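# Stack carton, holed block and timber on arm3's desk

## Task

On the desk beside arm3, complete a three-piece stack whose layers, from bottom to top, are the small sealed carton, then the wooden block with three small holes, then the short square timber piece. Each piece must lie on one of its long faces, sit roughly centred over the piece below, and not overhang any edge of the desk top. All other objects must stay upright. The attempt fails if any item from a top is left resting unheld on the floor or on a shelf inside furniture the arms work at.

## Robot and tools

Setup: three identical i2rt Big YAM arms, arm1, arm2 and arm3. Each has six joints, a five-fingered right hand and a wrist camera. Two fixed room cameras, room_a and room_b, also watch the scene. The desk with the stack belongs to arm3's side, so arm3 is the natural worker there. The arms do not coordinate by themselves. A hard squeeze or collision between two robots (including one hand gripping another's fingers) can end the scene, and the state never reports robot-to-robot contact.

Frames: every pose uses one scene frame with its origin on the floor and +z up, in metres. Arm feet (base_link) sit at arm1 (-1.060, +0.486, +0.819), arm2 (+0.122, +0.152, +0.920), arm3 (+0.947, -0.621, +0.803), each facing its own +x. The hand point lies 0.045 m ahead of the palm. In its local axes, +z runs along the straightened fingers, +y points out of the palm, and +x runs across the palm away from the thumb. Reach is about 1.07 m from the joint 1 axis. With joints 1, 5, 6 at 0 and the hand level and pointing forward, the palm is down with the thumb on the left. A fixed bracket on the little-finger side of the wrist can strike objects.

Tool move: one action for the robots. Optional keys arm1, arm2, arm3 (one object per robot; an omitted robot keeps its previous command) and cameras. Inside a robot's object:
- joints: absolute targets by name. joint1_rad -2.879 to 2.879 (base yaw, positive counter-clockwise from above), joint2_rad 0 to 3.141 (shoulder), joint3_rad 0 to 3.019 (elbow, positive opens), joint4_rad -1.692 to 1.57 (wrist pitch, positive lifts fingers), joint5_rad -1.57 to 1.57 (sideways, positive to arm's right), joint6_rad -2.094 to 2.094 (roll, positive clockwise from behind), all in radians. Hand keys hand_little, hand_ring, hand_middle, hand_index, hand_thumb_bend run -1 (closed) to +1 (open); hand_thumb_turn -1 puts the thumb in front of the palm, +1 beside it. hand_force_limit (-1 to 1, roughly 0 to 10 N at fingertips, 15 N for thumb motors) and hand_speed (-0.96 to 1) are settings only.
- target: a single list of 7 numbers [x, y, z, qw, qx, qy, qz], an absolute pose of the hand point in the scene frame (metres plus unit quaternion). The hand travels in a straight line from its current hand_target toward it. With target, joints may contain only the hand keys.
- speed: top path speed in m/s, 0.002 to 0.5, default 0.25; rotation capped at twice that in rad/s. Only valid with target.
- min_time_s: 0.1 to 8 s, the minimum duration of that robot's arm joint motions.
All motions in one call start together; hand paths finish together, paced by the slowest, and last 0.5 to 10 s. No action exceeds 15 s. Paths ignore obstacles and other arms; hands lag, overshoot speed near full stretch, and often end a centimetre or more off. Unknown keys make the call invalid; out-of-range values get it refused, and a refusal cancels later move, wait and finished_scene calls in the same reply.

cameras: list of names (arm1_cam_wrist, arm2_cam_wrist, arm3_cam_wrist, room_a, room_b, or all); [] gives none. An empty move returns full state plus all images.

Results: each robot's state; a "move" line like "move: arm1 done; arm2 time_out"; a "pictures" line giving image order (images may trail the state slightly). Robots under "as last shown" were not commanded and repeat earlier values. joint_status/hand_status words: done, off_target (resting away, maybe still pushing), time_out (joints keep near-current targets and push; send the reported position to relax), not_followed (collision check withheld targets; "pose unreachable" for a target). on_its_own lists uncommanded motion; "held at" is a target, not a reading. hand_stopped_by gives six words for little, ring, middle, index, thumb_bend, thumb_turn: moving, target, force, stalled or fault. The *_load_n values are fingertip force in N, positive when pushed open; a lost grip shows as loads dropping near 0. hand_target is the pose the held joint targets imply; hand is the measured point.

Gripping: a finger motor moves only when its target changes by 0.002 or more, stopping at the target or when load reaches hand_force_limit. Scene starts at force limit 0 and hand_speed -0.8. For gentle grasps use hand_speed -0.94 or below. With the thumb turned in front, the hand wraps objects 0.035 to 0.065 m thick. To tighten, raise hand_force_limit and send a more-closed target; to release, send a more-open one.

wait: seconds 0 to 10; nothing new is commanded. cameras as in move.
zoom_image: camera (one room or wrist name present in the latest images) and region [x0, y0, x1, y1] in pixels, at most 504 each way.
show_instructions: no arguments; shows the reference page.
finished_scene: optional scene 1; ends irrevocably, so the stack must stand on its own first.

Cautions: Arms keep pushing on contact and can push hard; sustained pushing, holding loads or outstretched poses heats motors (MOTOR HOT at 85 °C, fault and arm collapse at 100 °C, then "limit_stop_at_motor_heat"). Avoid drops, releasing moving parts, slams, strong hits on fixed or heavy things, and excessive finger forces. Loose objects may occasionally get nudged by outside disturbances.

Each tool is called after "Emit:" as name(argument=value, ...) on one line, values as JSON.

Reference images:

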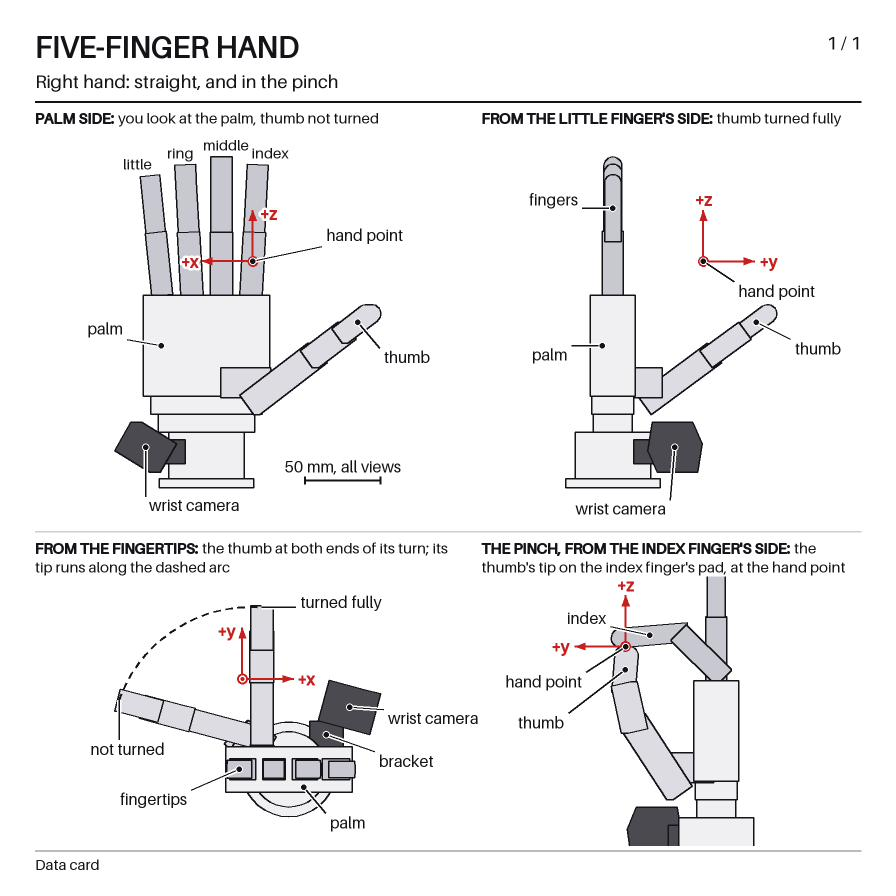

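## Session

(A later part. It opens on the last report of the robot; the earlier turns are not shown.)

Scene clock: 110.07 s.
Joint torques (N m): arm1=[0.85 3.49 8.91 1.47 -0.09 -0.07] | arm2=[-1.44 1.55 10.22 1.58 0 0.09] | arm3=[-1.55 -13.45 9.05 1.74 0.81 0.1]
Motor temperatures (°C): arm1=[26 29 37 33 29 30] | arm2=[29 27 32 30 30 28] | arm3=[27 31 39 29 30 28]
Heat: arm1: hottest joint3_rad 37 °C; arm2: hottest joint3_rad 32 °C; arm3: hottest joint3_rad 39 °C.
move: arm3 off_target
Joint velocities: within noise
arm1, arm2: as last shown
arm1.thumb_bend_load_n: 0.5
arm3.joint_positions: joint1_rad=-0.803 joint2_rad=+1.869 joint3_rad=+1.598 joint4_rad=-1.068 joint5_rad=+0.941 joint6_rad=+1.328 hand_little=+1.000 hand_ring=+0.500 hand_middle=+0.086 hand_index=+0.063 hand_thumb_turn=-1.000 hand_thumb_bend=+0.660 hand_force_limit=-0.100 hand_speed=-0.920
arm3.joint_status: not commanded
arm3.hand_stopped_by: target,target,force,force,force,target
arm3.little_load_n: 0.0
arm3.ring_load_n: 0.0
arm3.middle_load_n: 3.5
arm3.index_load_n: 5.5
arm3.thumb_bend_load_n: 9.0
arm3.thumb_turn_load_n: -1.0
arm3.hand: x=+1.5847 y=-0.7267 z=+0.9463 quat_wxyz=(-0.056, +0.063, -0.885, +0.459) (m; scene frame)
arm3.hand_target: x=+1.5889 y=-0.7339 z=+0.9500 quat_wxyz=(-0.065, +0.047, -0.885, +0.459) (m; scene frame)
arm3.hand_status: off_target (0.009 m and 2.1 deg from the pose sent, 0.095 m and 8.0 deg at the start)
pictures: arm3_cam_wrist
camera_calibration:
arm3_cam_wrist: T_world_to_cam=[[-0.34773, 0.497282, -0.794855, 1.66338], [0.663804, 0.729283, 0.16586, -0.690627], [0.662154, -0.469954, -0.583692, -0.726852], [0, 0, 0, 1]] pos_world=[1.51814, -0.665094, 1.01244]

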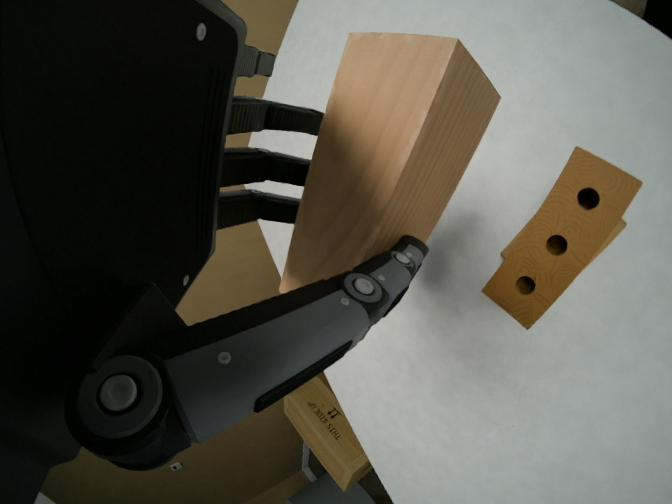

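Emit:
move(arm3={"target": [1.565, -0.668, 0.905, 0.0693, -0.0834, 0.8819, -0.4588], "speed": 0.08}, cameras=["arm3_cam_wrist", "room_a"])

Emit:
zoom_image(camera="arm3_cam_wrist", region=[270, 20, 570, 350])

Scene clock: 112.43 s.
Joint torques (N m): arm1=[0.85 3.37 8.94 1.43 -0.1 -0.07] | arm2=[-1.49 1.55 10.26 1.58 0 0.07] | arm3=[0.85 -13.8 8.09 1.36 1.13 0.09]
Motor temperatures (°C): arm1=[26 29 37 33 29 30] | arm2=[29 27 32 30 30 28] | arm3=[27 31 39 29 30 28]
Heat: arm1: hottest joint3_rad 37 °C; arm2: hottest joint3_rad 32 °C; arm3: hottest joint3_rad 39 °C.
move: arm3 done
Joint velocities: within noise
arm1, arm2: as last shown
arm1.little_load_n: -0.5
arm1.thumb_bend_load_n: 0.0
arm1.thumb_turn_load_n: 0.5
arm3.joint_positions: joint1_rad=-0.710 joint2_rad=+1.869 joint3_rad=+1.471 joint4_rad=-1.029 joint5_rad=+0.947 joint6_rad=+1.399 hand_little=+1.000 hand_ring=+0.500 hand_middle=+0.086 hand_index=+0.063 hand_thumb_turn=-1.000 hand_thumb_bend=+0.660 hand_force_limit=-0.100 hand_speed=-0.920
arm3.joint_status: not commanded
arm3.hand_stopped_by: target,target,force,force,force,target
arm3.little_load_n: 0.0
arm3.ring_load_n: 0.0
arm3.middle_load_n: 3.5
arm3.index_load_n: 5.5
arm3.thumb_bend_load_n: 9.0
arm3.thumb_turn_load_n: -1.0
arm3.hand: x=+1.5604 y=-0.6719 z=+0.8976 quat_wxyz=(-0.054, +0.092, -0.883, +0.456) (m; scene frame)
arm3.hand_target: x=+1.5649 y=-0.6679 z=+0.9050 quat_wxyz=(-0.069, +0.083, -0.882, +0.459) (m; scene frame)
arm3.hand_status: done (0.010 m and 2.0 deg from the pose sent, 0.075 m and 2.9 deg at the start)
pictures: arm3_cam_wrist, room_a
camera_calibration:
arm3_cam_wrist: T_world_to_cam=[[-0.396724, 0.477996, -0.783664, 1.64238], [0.630266, 0.762522, 0.146032, -0.613885], [0.667364, -0.435982, -0.603775, -0.680813], [0, 0, 0, 1]] pos_world=[1.49284, -0.613775, 0.965667]

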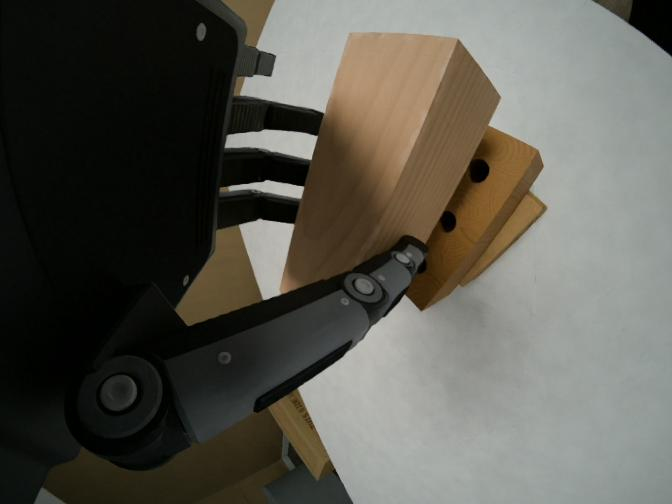

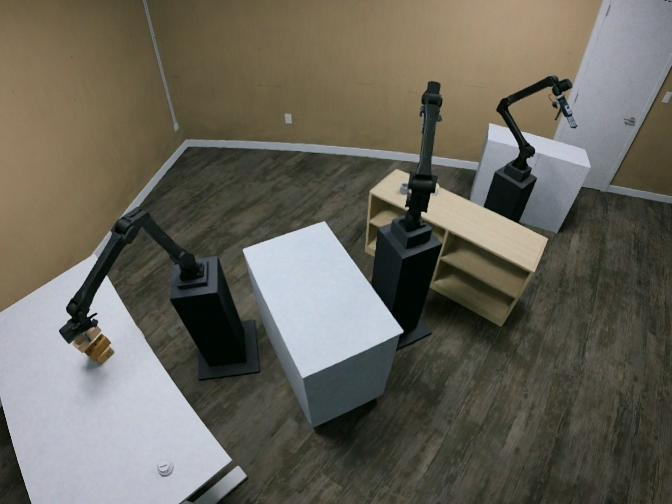

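Scaled by 1.527 from the camera's 672x504 image, which has a finer 960x720 frame.

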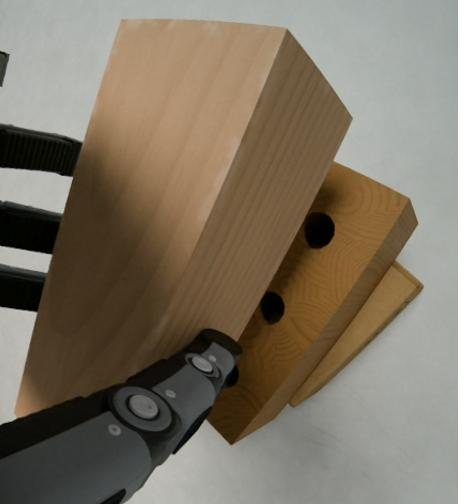

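Emit:
zoom_image(camera="arm3_cam_wrist", region=[400, 120, 560, 320])

Scaled by 2.520 from the camera's 672x504 image, which has a finer 960x720 frame.

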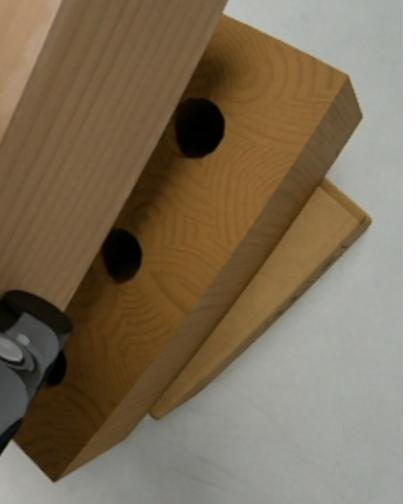

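Emit:
move(arm3={"target": [1.563, -0.655, 0.882, 0.0693, -0.0834, 0.8819, -0.4588], "speed": 0.05}, cameras=["arm3_cam_wrist"])

Emit:
zoom_image(camera="arm3_cam_wrist", region=[360, 80, 560, 320])

Scene clock: 114.17 s.
Joint torques (N m): arm1=[0.79 3.37 8.94 1.47 -0.1 -0.07] | arm2=[-1.73 1.85 10.19 1.54 0 0.1] | arm3=[0.38 -13.04 8.08 1.44 1.09 0.11]
Motor temperatures (°C): arm1=[26 29 37 33 29 30] | arm2=[29 27 33 30 30 28] | arm3=[27 31 39 29 30 28]
Heat: arm1: hottest joint3_rad 37 °C; arm2: hottest joint3_rad 33 °C; arm3: hottest joint3_rad 39 °C.
move: arm3 done
Joint velocities: within noise
arm1.joint_positions: joint1_rad=-0.075 joint2_rad=+0.635 joint3_rad=+1.393 joint4_rad=-1.491 joint5_rad=-0.054 joint6_rad=-0.034 hand_little=+1.000 hand_ring=+1.000 hand_middle=+1.000 hand_index=+1.000 hand_thumb_turn=-1.000 hand_thumb_bend=+1.000 hand_force_limit=-0.200 hand_speed=+0.000
arm1.joint_status: not commanded
arm1.hand_stopped_by: target,target,target,target,target,target
arm1.little_load_n: 0.0
arm1.ring_load_n: 0.0
arm1.middle_load_n: 0.0
arm1.index_load_n: 0.0
arm1.thumb_bend_load_n: 0.0
arm1.thumb_turn_load_n: 0.0
arm1.hand: x=-1.0350 y=+0.6781 z=+1.2681 quat_wxyz=(-0.406, +0.902, -0.136, +0.064) (m; scene frame)
arm1.hand_target: x=-1.0381 y=+0.6762 z=+1.2816 quat_wxyz=(-0.416, +0.899, -0.123, +0.065) (m; scene frame)
arm1.hand_status: not commanded
arm2: as last shown
arm2.thumb_bend_load_n: 0.5
arm3.joint_positions: joint1_rad=-0.687 joint2_rad=+1.883 joint3_rad=+1.448 joint4_rad=-1.011 joint5_rad=+0.951 joint6_rad=+1.439 hand_little=+1.000 hand_ring=+0.500 hand_middle=+0.086 hand_index=+0.063 hand_thumb_turn=-1.000 hand_thumb_bend=+0.660 hand_force_limit=-0.100 hand_speed=-0.920
arm3.joint_status: not commanded
arm3.hand_stopped_by: target,target,force,force,force,target
arm3.little_load_n: 0.0
arm3.ring_load_n: 0.0
arm3.middle_load_n: 3.5
arm3.index_load_n: 5.5
arm3.thumb_bend_load_n: 9.0
arm3.thumb_turn_load_n: -0.5
arm3.hand: x=+1.5587 y=-0.6596 z=+0.8826 quat_wxyz=(-0.060, +0.089, -0.883, +0.457) (m; scene frame)
arm3.hand_target: x=+1.5629 y=-0.6550 z=+0.8820 quat_wxyz=(-0.069, +0.083, -0.882, +0.459) (m; scene frame)
arm3.hand_status: done (0.006 m and 1.3 deg from the pose sent, 0.023 m and 2.0 deg at the start)
pictures: arm3_cam_wrist
camera_calibration:
arm3_cam_wrist: T_world_to_cam=[[-0.385616, 0.479277, -0.788412, 1.6118], [0.629141, 0.761624, 0.155277, -0.627053], [0.674894, -0.436145, -0.595227, -0.702645], [0, 0, 0, 1]] pos_world=[1.49025, -0.601376, 0.949897]

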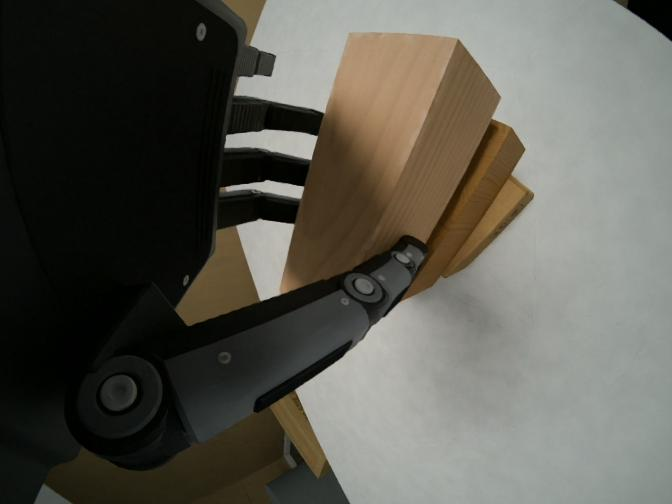

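Scaled by 2.100 from the camera's 672x504 image, which has a finer 960x720 frame.

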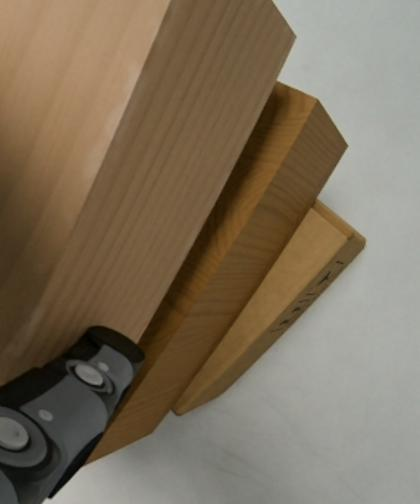

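Emit:
move(arm3={"target": [1.563, -0.655, 0.867, 0.0693, -0.0834, 0.8819, -0.4588], "speed": 0.04}, cameras=["arm3_cam_wrist"])

Emit:
zoom_image(camera="arm3_cam_wrist", region=[360, 80, 560, 320])

Scene clock: 115.47 s.
Joint torques (N m): arm1=[0.79 3.37 8.95 1.46 -0.1 -0.08] | arm2=[-1.32 1.9 10.32 1.55 0.01 0.11] | arm3=[1.14 -12.63 7.92 1.14 1.13 0.09]
Motor temperatures (°C): arm1=[26 29 37 33 29 30] | arm2=[29 27 33 30 30 28] | arm3=[27 31 39 29 30 28]
Heat: arm1: hottest joint3_rad 37 °C; arm2: hottest joint3_rad 33 °C; arm3: hottest joint3_rad 39 °C.
move: arm3 done
Joint velocities: within noise
arm1, arm2: as last shown
arm2.little_load_n: -0.5
arm2.thumb_bend_load_n: 0.0
arm3.joint_positions: joint1_rad=-0.687 joint2_rad=+1.901 joint3_rad=+1.431 joint4_rad=-0.977 joint5_rad=+0.951 joint6_rad=+1.440 hand_little=+1.000 hand_ring=+0.500 hand_middle=+0.086 hand_index=+0.063 hand_thumb_turn=-1.000 hand_thumb_bend=+0.660 hand_force_limit=-0.100 hand_speed=-0.920
arm3.joint_status: not commanded
arm3.hand_stopped_by: target,target,force,force,force,target
arm3.little_load_n: 0.0
arm3.ring_load_n: 0.0
arm3.middle_load_n: 3.5
arm3.index_load_n: 5.5
arm3.thumb_bend_load_n: 9.0
arm3.thumb_turn_load_n: -0.5
arm3.hand: x=+1.5588 y=-0.6597 z=+0.8676 quat_wxyz=(-0.060, +0.088, -0.883, +0.457) (m; scene frame)
arm3.hand_target: x=+1.5629 y=-0.6550 z=+0.8671 quat_wxyz=(-0.069, +0.083, -0.882, +0.459) (m; scene frame)
arm3.hand_status: done (0.006 m and 1.3 deg from the pose sent, 0.017 m and 1.3 deg at the start)
pictures: arm3_cam_wrist
camera_calibration:
arm3_cam_wrist: T_world_to_cam=[[-0.385218, 0.479261, -0.788616, 1.59952], [0.629443, 0.761381, 0.155243, -0.625336], [0.674839, -0.436587, -0.594965, -0.712129], [0, 0, 0, 1]] pos_world=[1.49035, -0.601377, 0.934798]

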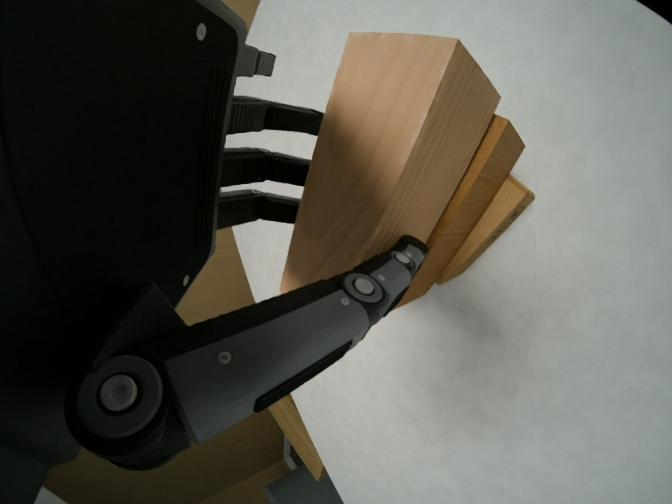

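Scaled by 2.100 from the camera's 672x504 image, which has a finer 960x720 frame.

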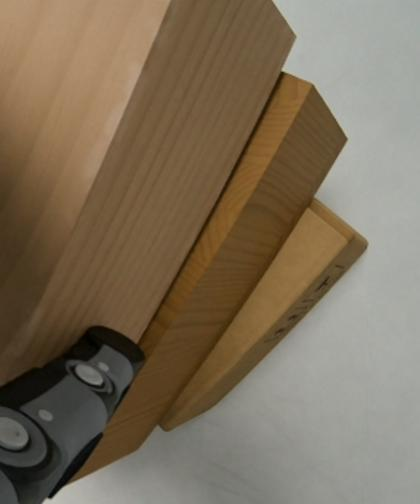

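Emit:
move(arm3={"target": [1.5635, -0.653, 0.858, 0.0693, -0.0834, 0.8819, -0.4588], "speed": 0.04}, cameras=["arm3_cam_wrist"])

Emit:
zoom_image(camera="arm3_cam_wrist", region=[360, 80, 560, 320])

Scene clock: 176.87 s.
Joint torques (N m): arm1=[0.62 3.37 8.92 1.47 -0.1 -0.07] | arm2=[-1.55 1.61 10.11 1.44 -0.02 0.09] | arm3=[0.67 -12.22 7.5 1.31 1.03 0.1]
Motor temperatures (°C): arm1=[26 28 38 33 29 30] | arm2=[29 26 34 29 30 27] | arm3=[27 32 34 29 31 27]
Heat: arm1: hottest joint3_rad 38 °C; arm2: hottest joint3_rad 34 °C; arm3: hottest joint3_rad 34 °C.
move: arm3 done
Joint velocities: within noise
arm1, arm2: as last shown
arm2.little_load_n: 0.0
arm2.middle_load_n: -0.5
arm3.joint_positions: joint1_rad=-0.686 joint2_rad=+1.907 joint3_rad=+1.430 joint4_rad=-0.963 joint5_rad=+0.953 joint6_rad=+1.446 hand_little=+1.000 hand_ring=+0.500 hand_middle=+0.086 hand_index=+0.063 hand_thumb_turn=-1.000 hand_thumb_bend=+0.660 hand_force_limit=-0.100 hand_speed=-0.920
arm3.joint_status: not commanded
arm3.hand_stopped_by: target,target,force,force,force,target
arm3.little_load_n: 0.0
arm3.ring_load_n: 0.0
arm3.middle_load_n: 3.5
arm3.index_load_n: 5.5
arm3.thumb_bend_load_n: 8.5
arm3.thumb_turn_load_n: -1.0
arm3.hand: x=+1.5617 y=-0.6593 z=+0.8645 quat_wxyz=(-0.064, +0.084, -0.883, +0.457) (m; scene frame)
arm3.hand_target: x=+1.5634 y=-0.6530 z=+0.8581 quat_wxyz=(-0.069, +0.083, -0.882, +0.459) (m; scene frame)
arm3.hand_status: done (0.009 m and 0.6 deg from the pose sent, 0.013 m and 1.3 deg at the start)
pictures: arm3_cam_wrist
camera_calibration:
arm3_cam_wrist: T_world_to_cam=[[-0.374535, 0.480212, -0.793171, 1.58594], [0.629916, 0.759499, 0.16238, -0.635122], [0.680389, -0.438814, -0.586953, -0.732816], [0, 0, 0, 1]] pos_world=[1.49266, -0.600785, 0.930926]

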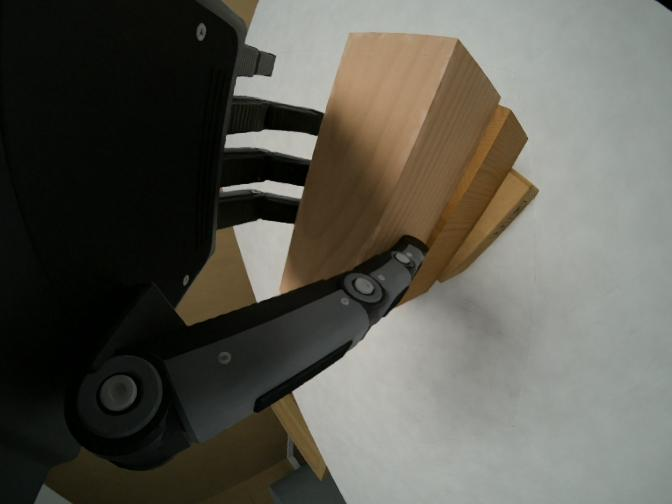

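Scaled by 2.100 from the camera's 672x504 image, which has a finer 960x720 frame.

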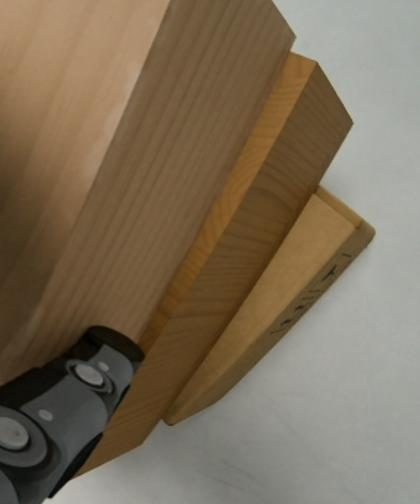

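Emit:
move(arm3={"target": [1.5625, -0.649, 0.871, 0.0693, -0.0834, 0.8819, -0.4588], "speed": 0.04}, cameras=["arm3_cam_wrist"])

Emit:
zoom_image(camera="arm3_cam_wrist", region=[360, 80, 560, 320])

Scene clock: 178.23 s.
Joint torques (N m): arm1=[0.85 3.43 8.94 1.46 -0.1 -0.08] | arm2=[-1.32 1.38 10.29 1.65 0 0.11] | arm3=[0.67 -13.27 8.73 0.16 0.98 0.09]
Motor temperatures (°C): arm1=[26 28 38 33 29 30] | arm2=[29 26 34 29 30 27] | arm3=[27 32 34 29 31 27]
Heat: arm1: hottest joint3_rad 38 °C; arm2: hottest joint3_rad 34 °C; arm3: hottest joint3_rad 34 °C.
move: arm3 done
Joint velocities: within noise
arm1, arm2: as last shown
arm2.middle_load_n: 0.0
arm3.joint_positions: joint1_rad=-0.680 joint2_rad=+1.907 joint3_rad=+1.430 joint4_rad=-0.977 joint5_rad=+0.955 joint6_rad=+1.460 hand_little=+1.000 hand_ring=+0.500 hand_middle=+0.086 hand_index=+0.063 hand_thumb_turn=-1.000 hand_thumb_bend=+0.660 hand_force_limit=-0.100 hand_speed=-0.920
arm3.joint_status: not commanded
arm3.hand_stopped_by: target,target,force,force,force,target
arm3.little_load_n: -0.5
arm3.ring_load_n: 0.0
arm3.middle_load_n: 3.5
arm3.index_load_n: 5.5
arm3.thumb_bend_load_n: 8.5
arm3.thumb_turn_load_n: -1.0
arm3.hand: x=+1.5596 y=-0.6561 z=+0.8643 quat_wxyz=(-0.063, +0.084, -0.883, +0.458) (m; scene frame)
arm3.hand_target: x=+1.5625 y=-0.6489 z=+0.8710 quat_wxyz=(-0.070, +0.084, -0.882, +0.459) (m; scene frame)
arm3.hand_status: done (0.010 m and 0.8 deg from the pose sent, 0.012 m and 0.6 deg at the start)
pictures: arm3_cam_wrist
camera_calibration:
arm3_cam_wrist: T_world_to_cam=[[-0.375297, 0.480356, -0.792723, 1.58436], [0.63179, 0.758357, 0.160425, -0.638202], [0.678229, -0.440627, -0.588093, -0.726961], [0, 0, 0, 1]] pos_world=[1.49086, -0.597391, 0.930821]

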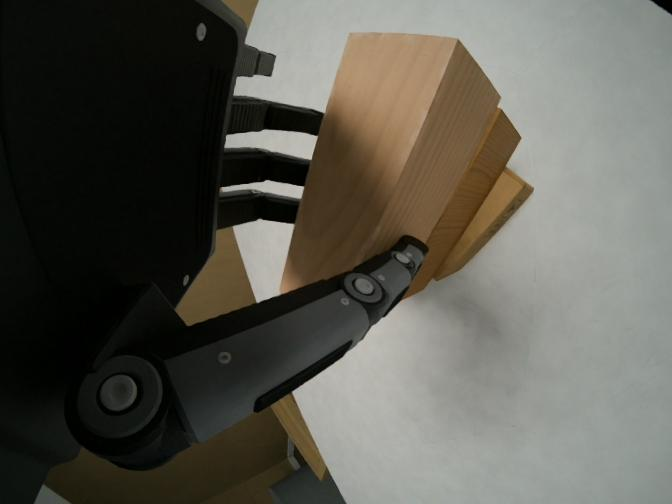

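Scaled by 2.100 from the camera's 672x504 image, which has a finer 960x720 frame.

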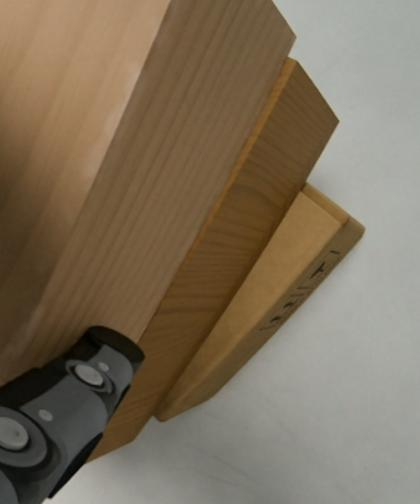

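Emit:
move(arm3={"target": [1.5625, -0.649, 0.858, 0.0693, -0.0834, 0.8819, -0.4588], "speed": 0.04}, cameras=["arm3_cam_wrist"])

Emit:
zoom_image(camera="arm3_cam_wrist", region=[360, 80, 560, 320])

Scene clock: 179.37 s.
Joint torques (N m): arm1=[0.73 3.25 8.94 1.44 -0.1 -0.08] | arm2=[-1.73 1.2 10.21 1.52 -0.01 0.11] | arm3=[1.08 -12.16 7.45 1.36 1.01 0.09]
Motor temperatures (°C): arm1=[26 28 38 33 29 30] | arm2=[29 26 34 29 30 27] | arm3=[27 33 34 29 31 27]
Heat: arm1: hottest joint3_rad 38 °C; arm2: hottest joint3_rad 34 °C; arm3: hottest joint3_rad 34 °C.
move: arm3 done
Joint velocities: within noise
arm1, arm2: as last shown
arm1.middle_load_n: -0.5
arm3.joint_positions: joint1_rad=-0.680 joint2_rad=+1.907 joint3_rad=+1.430 joint4_rad=-0.974 joint5_rad=+0.955 joint6_rad=+1.461 hand_little=+1.000 hand_ring=+0.500 hand_middle=+0.086 hand_index=+0.063 hand_thumb_turn=-1.000 hand_thumb_bend=+0.660 hand_force_limit=-0.100 hand_speed=-0.920
arm3.joint_status: not commanded
arm3.hand_stopped_by: target,target,force,force,force,target
arm3.little_load_n: 0.0
arm3.ring_load_n: 0.0
arm3.middle_load_n: 3.5
arm3.index_load_n: 5.0
arm3.thumb_bend_load_n: 8.5
arm3.thumb_turn_load_n: -1.0
arm3.hand: x=+1.5602 y=-0.6560 z=+0.8644 quat_wxyz=(-0.064, +0.083, -0.883, +0.458) (m; scene frame)
arm3.hand_target: x=+1.5624 y=-0.6489 z=+0.8581 quat_wxyz=(-0.069, +0.083, -0.882, +0.459) (m; scene frame)
arm3.hand_status: done (0.010 m and 0.6 deg from the pose sent, 0.010 m and 0.8 deg at the start)
pictures: arm3_cam_wrist
camera_calibration:
arm3_cam_wrist: T_world_to_cam=[[-0.372817, 0.480806, -0.79362, 1.58187], [0.631515, 0.758116, 0.162631, -0.640321], [0.67985, -0.440551, -0.586275, -0.731253], [0, 0, 0, 1]] pos_world=[1.49126, -0.597291, 0.930828]

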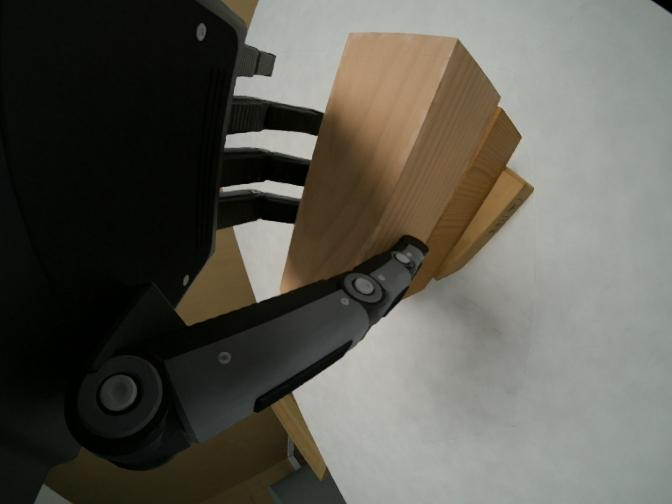

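Scaled by 2.100 from the camera's 672x504 image, which has a finer 960x720 frame.

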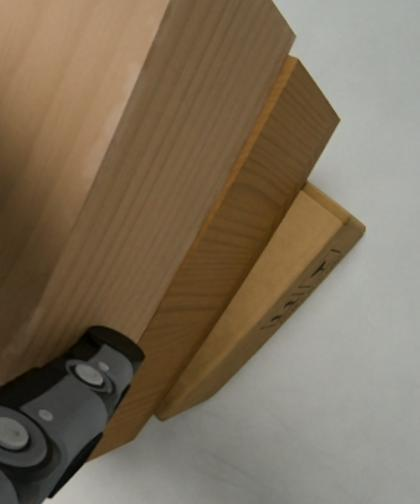

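Emit:
move(arm3={"target": [1.564, -0.6515, 0.865, 0.0693, -0.0834, 0.8819, -0.4588], "speed": 0.04})

Emit:
move(arm3={"joints": {"hand_index": 0.4, "hand_middle": 0.4, "hand_thumb_bend": 0.9, "hand_speed": -0.88}}, cameras=["arm3_cam_wrist"])

Emit:
zoom_image(camera="arm3_cam_wrist", region=[260, 20, 560, 320])

Scene clock: 180.60 s.
Joint torques (N m): arm1=[0.79 3.43 8.95 1.47 -0.11 -0.08] | arm2=[-1.14 1.55 10.28 1.48 0.02 0.1] | arm3=[0.5 -12.51 8.51 0.85 1.01 -0.02]
Motor temperatures (°C): arm1=[26 28 38 33 29 30] | arm2=[29 26 34 29 30 27] | arm3=[27 33 34 29 31 27]
Heat: arm1: hottest joint3_rad 38 °C; arm2: hottest joint3_rad 34 °C; arm3: hottest joint3_rad 34 °C.
move: arm3 done
Joint velocities: within noise
arm1: as last shown
arm1.middle_load_n: 0.0
arm1.thumb_turn_load_n: -0.5
arm2.joint_positions: joint1_rad=-0.691 joint2_rad=+0.629 joint3_rad=+1.293 joint4_rad=-1.291 joint5_rad=-0.030 joint6_rad=-0.040 hand_little=+1.000 hand_ring=+1.000 hand_middle=+1.000 hand_index=+1.000 hand_thumb_turn=-1.000 hand_thumb_bend=+1.000 hand_force_limit=-0.200 hand_speed=+0.000
arm2.joint_status: not commanded
arm2.hand_stopped_by: target,target,target,target,target,target
arm2.little_load_n: 0.0
arm2.ring_load_n: 0.0
arm2.middle_load_n: 0.0
arm2.index_load_n: 0.0
arm2.thumb_bend_load_n: 0.0
arm2.thumb_turn_load_n: 0.0
arm2.hand: x=-0.0887 y=+0.0334 z=+1.3558 quat_wxyz=(+0.252, -0.483, -0.750, +0.376) (m; scene frame)
arm2.hand_target: x=-0.0870 y=+0.0356 z=+1.3720 quat_wxyz=(+0.258, -0.487, -0.740, +0.386) (m; scene frame)
arm2.hand_status: not commanded
arm3.joint_positions: joint1_rad=-0.680 joint2_rad=+1.907 joint3_rad=+1.430 joint4_rad=-0.974 joint5_rad=+0.955 joint6_rad=+1.461 hand_little=+1.000 hand_ring=+0.500 hand_middle=+0.086 hand_index=+0.063 hand_thumb_turn=-1.000 hand_thumb_bend=+0.660 hand_force_limit=-0.100 hand_speed=-0.920
arm3.joint_status: not commanded
arm3.hand_stopped_by: target,target,force,force,force,target
arm3.little_load_n: 0.0
arm3.ring_load_n: 0.0
arm3.middle_load_n: 3.5
arm3.index_load_n: 5.5
arm3.thumb_bend_load_n: 8.5
arm3.thumb_turn_load_n: -1.0
arm3.hand: x=+1.5602 y=-0.6560 z=+0.8644 quat_wxyz=(-0.064, +0.083, -0.883, +0.458) (m; scene frame)
arm3.hand_target: x=+1.5640 y=-0.6514 z=+0.8651 quat_wxyz=(-0.069, +0.083, -0.882, +0.459) (m; scene frame)
arm3.hand_status: done (0.006 m and 0.6 deg from the pose sent, 0.006 m and 0.6 deg at the start)
pictures: none

Scene clock: 182.50 s.
Joint torques (N m): arm1=[0.67 3.31 8.94 1.43 -0.1 -0.07] | arm2=[-1.49 1.55 10.21 1.52 -0.01 0.09] | arm3=[0.85 -12.57 8.35 0.73 0.94 0.02]
Motor temperatures (°C): arm1=[26 28 38 33 29 30] | arm2=[29 26 34 29 30 27] | arm3=[27 33 34 29 31 27]
Heat: arm1: hottest joint3_rad 38 °C; arm2: hottest joint3_rad 34 °C; arm3: hottest joint3_rad 34 °C.
move: arm3 done
Joint velocities: within noise
arm1, arm2: as last shown
arm1.thumb_turn_load_n: 0.0
arm2.thumb_bend_load_n: -0.5
arm3.joint_positions: joint1_rad=-0.680 joint2_rad=+1.907 joint3_rad=+1.430 joint4_rad=-0.974 joint5_rad=+0.955 joint6_rad=+1.461 hand_little=+1.000 hand_ring=+0.500 hand_middle=+0.400 hand_index=+0.400 hand_thumb_turn=-1.000 hand_thumb_bend=+0.900 hand_force_limit=-0.100 hand_speed=-0.880
arm3.joint_status: all done
arm3.hand_stopped_by: target,target,target,target,target,target
arm3.little_load_n: 0.0
arm3.ring_load_n: 0.0
arm3.middle_load_n: 0.0
arm3.index_load_n: 0.0
arm3.thumb_bend_load_n: 0.0
arm3.thumb_turn_load_n: 0.5
arm3.hand: x=+1.5602 y=-0.6560 z=+0.8645 quat_wxyz=(-0.064, +0.083, -0.883, +0.458) (m; scene frame)
arm3.hand_target: x=+1.5640 y=-0.6514 z=+0.8651 quat_wxyz=(-0.069, +0.083, -0.882, +0.459) (m; scene frame)
arm3.hand_status: not commanded
pictures: arm3_cam_wrist
camera_calibration:
arm3_cam_wrist: T_world_to_cam=[[-0.372807, 0.480511, -0.793803, 1.5819], [0.6315, 0.758185, 0.162368, -0.639937], [0.67987, -0.440754, -0.5861, -0.73161], [0, 0, 0, 1]] pos_world=[1.49126, -0.597391, 0.930828]

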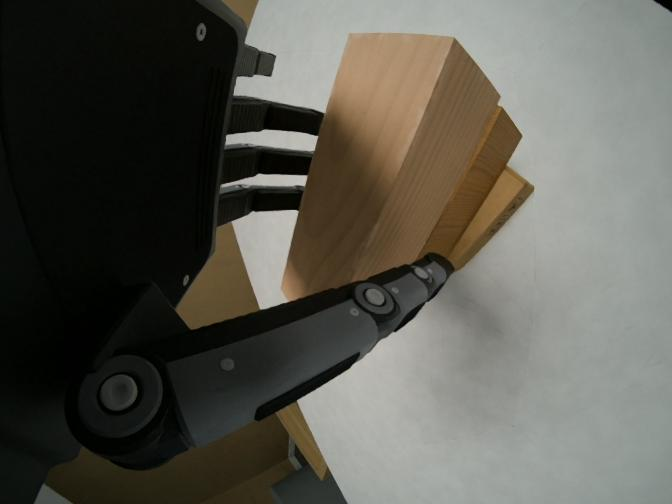

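Scaled by 1.680 from the camera's 672x504 image, which has a finer 960x720 frame.

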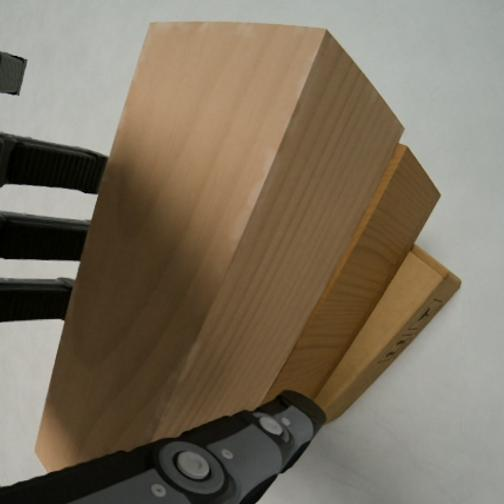

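Emit:
move(arm3={"joints": {"hand_index": 1, "hand_middle": 1, "hand_ring": 1, "hand_thumb_bend": 1, "hand_speed": -0.3}})

Emit:
move(arm3={"target": [1.564, -0.6515, 0.96, 0.0693, -0.0834, 0.8819, -0.4588], "speed": 0.1}, cameras=["arm3_cam_wrist", "room_a"])

Scene clock: 183.50 s.
Joint torques (N m): arm1=[0.91 3.43 8.94 1.48 -0.1 -0.06] | arm2=[-1.49 1.08 10.28 1.59 0.03 0.09] | arm3=[0.79 -12.81 8.28 1.09 0.99 0.01]
Motor temperatures (°C): arm1=[26 28 38 33 29 30] | arm2=[29 26 34 29 30 27] | arm3=[27 33 34 29 31 27]
Heat: arm1: hottest joint3_rad 38 °C; arm2: hottest joint3_rad 34 °C; arm3: hottest joint3_rad 34 °C.
move: arm3 done
Joint velocities: within noise
arm1, arm2: as last shown
arm1.little_load_n: -0.5
arm3.joint_positions: joint1_rad=-0.680 joint2_rad=+1.907 joint3_rad=+1.430 joint4_rad=-0.974 joint5_rad=+0.956 joint6_rad=+1.461 hand_little=+1.000 hand_ring=+1.000 hand_middle=+1.000 hand_index=+1.000 hand_thumb_turn=-1.000 hand_thumb_bend=+1.000 hand_force_limit=-0.100 hand_speed=-0.300
arm3.joint_status: all done
arm3.hand_stopped_by: target,target,target,target,target,target
arm3.little_load_n: 0.0
arm3.ring_load_n: 0.0
arm3.middle_load_n: 0.0
arm3.index_load_n: 0.0
arm3.thumb_bend_load_n: 0.0
arm3.thumb_turn_load_n: 0.0
arm3.hand: x=+1.5602 y=-0.6561 z=+0.8645 quat_wxyz=(-0.064, +0.083, -0.883, +0.458) (m; scene frame)
arm3.hand_target: x=+1.5640 y=-0.6514 z=+0.8651 quat_wxyz=(-0.069, +0.083, -0.882, +0.459) (m; scene frame)
arm3.hand_status: not commanded
pictures: none

Scene clock: 185.20 s.
Joint torques (N m): arm1=[0.79 3.37 8.98 1.44 -0.11 -0.07] | arm2=[-1.44 1.26 10.1 1.52 0.01 0.11] | arm3=[-0.21 -14.45 12.77 0.05 1 -0.02]
Motor temperatures (°C): arm1=[26 28 38 33 29 29] | arm2=[29 26 34 29 30 27] | arm3=[27 33 34 29 30 27]
Heat: arm1: hottest joint3_rad 38 °C; arm2: hottest joint3_rad 34 °C; arm3: hottest joint3_rad 34 °C.
move: arm3 off_target
Joint velocities: within noise
arm1.joint_positions: joint1_rad=-0.075 joint2_rad=+0.635 joint3_rad=+1.393 joint4_rad=-1.491 joint5_rad=-0.054 joint6_rad=-0.034 hand_little=+1.000 hand_ring=+1.000 hand_middle=+1.000 hand_index=+1.000 hand_thumb_turn=-1.000 hand_thumb_bend=+1.000 hand_force_limit=-0.200 hand_speed=+0.000
arm1.joint_status: not commanded
arm1.hand_stopped_by: target,target,target,target,target,target
arm1.little_load_n: 0.0
arm1.ring_load_n: 0.0
arm1.middle_load_n: 0.0
arm1.index_load_n: 0.0
arm1.thumb_bend_load_n: 0.0
arm1.thumb_turn_load_n: 0.0
arm1.hand: x=-1.0350 y=+0.6781 z=+1.2681 quat_wxyz=(-0.406, +0.902, -0.136, +0.064) (m; scene frame)
arm1.hand_target: x=-1.0381 y=+0.6762 z=+1.2816 quat_wxyz=(-0.416, +0.899, -0.123, +0.065) (m; scene frame)
arm1.hand_status: not commanded
arm2: as last shown
arm2.thumb_bend_load_n: 0.0
arm3.joint_positions: joint1_rad=-0.680 joint2_rad=+1.831 joint3_rad=+1.515 joint4_rad=-1.180 joint5_rad=+0.956 joint6_rad=+1.461 hand_little=+1.000 hand_ring=+1.000 hand_middle=+1.000 hand_index=+1.000 hand_thumb_turn=-1.000 hand_thumb_bend=+1.000 hand_force_limit=-0.100 hand_speed=-0.300
arm3.joint_status: not commanded
arm3.hand_stopped_by: target,target,target,target,target,target
arm3.little_load_n: 0.0
arm3.ring_load_n: 0.0
arm3.middle_load_n: 0.0
arm3.index_load_n: -0.5
arm3.thumb_bend_load_n: 0.0
arm3.thumb_turn_load_n: 0.0
arm3.hand: x=+1.5469 y=-0.6580 z=+0.9327 quat_wxyz=(-0.044, +0.093, -0.882, +0.459) (m; scene frame)
arm3.hand_target: x=+1.5626 y=-0.6515 z=+0.9603 quat_wxyz=(-0.070, +0.084, -0.882, +0.459) (m; scene frame)
arm3.hand_status: off_target (0.033 m and 3.1 deg from the pose sent, 0.096 m and 0.6 deg at the start)
pictures: arm3_cam_wrist, room_a
camera_calibration:
arm3_cam_wrist: T_world_to_cam=[[-0.407484, 0.475215, -0.779826, 1.66911], [0.637995, 0.75912, 0.129224, -0.61966], [0.65339, -0.444868, -0.612514, -0.620656], [0, 0, 0, 1]] pos_world=[1.48101, -0.5989, 1.00153]

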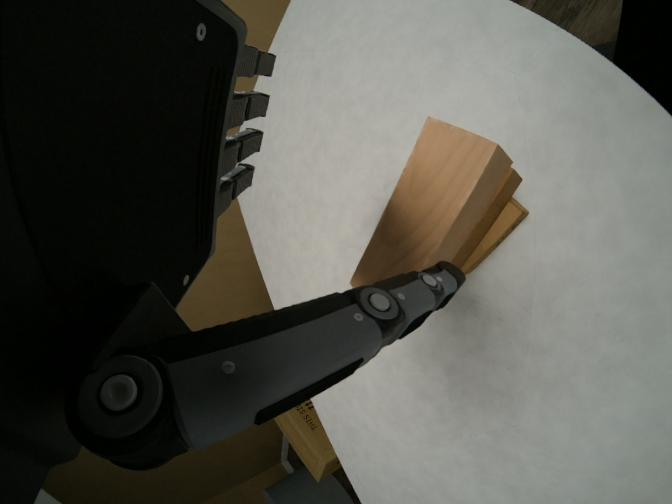

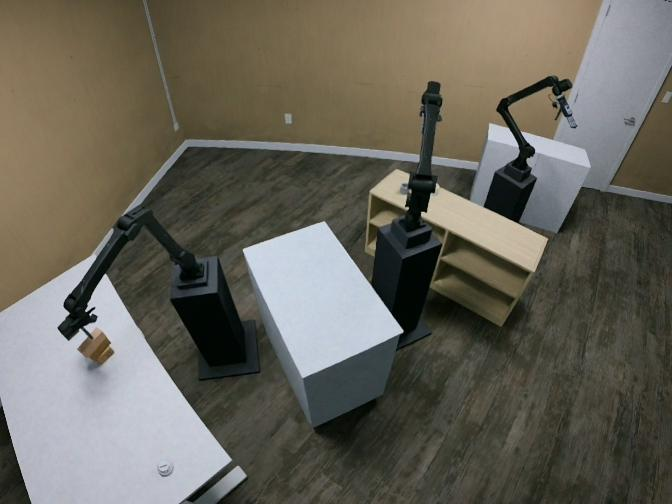

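Emit:
move(arm3={"target": [1.56, -0.72, 1.10, 0.0693, -0.0834, 0.8819, -0.4588], "speed": 0.2}, cameras=["arm3_cam_wrist"])

Emit:
zoom_image(camera="arm3_cam_wrist", region=[420, 180, 600, 360])

Scene clock: 186.93 s.
Joint torques (N m): arm1=[0.73 3.43 8.96 1.43 -0.1 -0.08] | arm2=[-1.14 1.61 10.19 1.69 0.01 0.07] | arm3=[-0.32 -12.34 13.74 0.47 0.65 -0.23]
Motor temperatures (°C): arm1=[26 28 38 33 29 29] | arm2=[29 26 35 29 30 27] | arm3=[27 33 35 29 30 27]
Heat: arm1: hottest joint3_rad 38 °C; arm2: hottest joint3_rad 35 °C; arm3: hottest joint3_rad 35 °C.
move: arm3 off_target
Joint velocities: within noise
arm1, arm2: as last shown
arm3.joint_positions: joint1_rad=-0.788 joint2_rad=+1.731 joint3_rad=+1.748 joint4_rad=-1.342 joint5_rad=+0.937 joint6_rad=+1.272 hand_little=+1.000 hand_ring=+1.000 hand_middle=+1.000 hand_index=+1.000 hand_thumb_turn=-1.000 hand_thumb_bend=+1.000 hand_force_limit=-0.100 hand_speed=-0.300
arm3.joint_status: not commanded
arm3.hand_stopped_by: target,target,target,target,target,target
arm3.little_load_n: 0.0
arm3.ring_load_n: 0.0
arm3.middle_load_n: 0.0
arm3.index_load_n: 0.0
arm3.thumb_bend_load_n: 0.0
arm3.thumb_turn_load_n: 0.0
arm3.hand: x=+1.5502 y=-0.7174 z=+1.0751 quat_wxyz=(-0.053, +0.091, -0.882, +0.459) (m; scene frame)
arm3.hand_target: x=+1.5588 y=-0.7200 z=+1.0998 quat_wxyz=(-0.070, +0.084, -0.882, +0.459) (m; scene frame)
arm3.hand_status: off_target (0.027 m and 2.1 deg from the pose sent, 0.179 m and 3.1 deg at the start)
pictures: arm3_cam_wrist
camera_calibration:
arm3_cam_wrist: T_world_to_cam=[[-0.395315, 0.475536, -0.78587, 1.79764], [0.632742, 0.761175, 0.142305, -0.599524], [0.665855, -0.440997, -0.601796, -0.589997], [0, 0, 0, 1]] pos_world=[1.48283, -0.658689, 1.14297]

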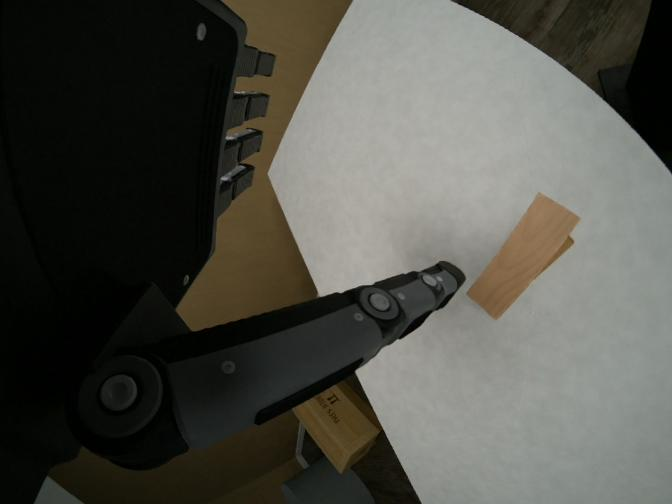

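Scaled by 2.800 from the camera's 672x504 image, which has a finer 960x720 frame.

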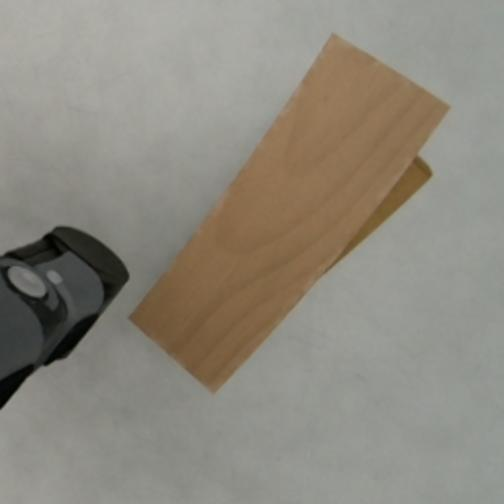

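Emit:
finished_scene()

The scene is finished: the task was done.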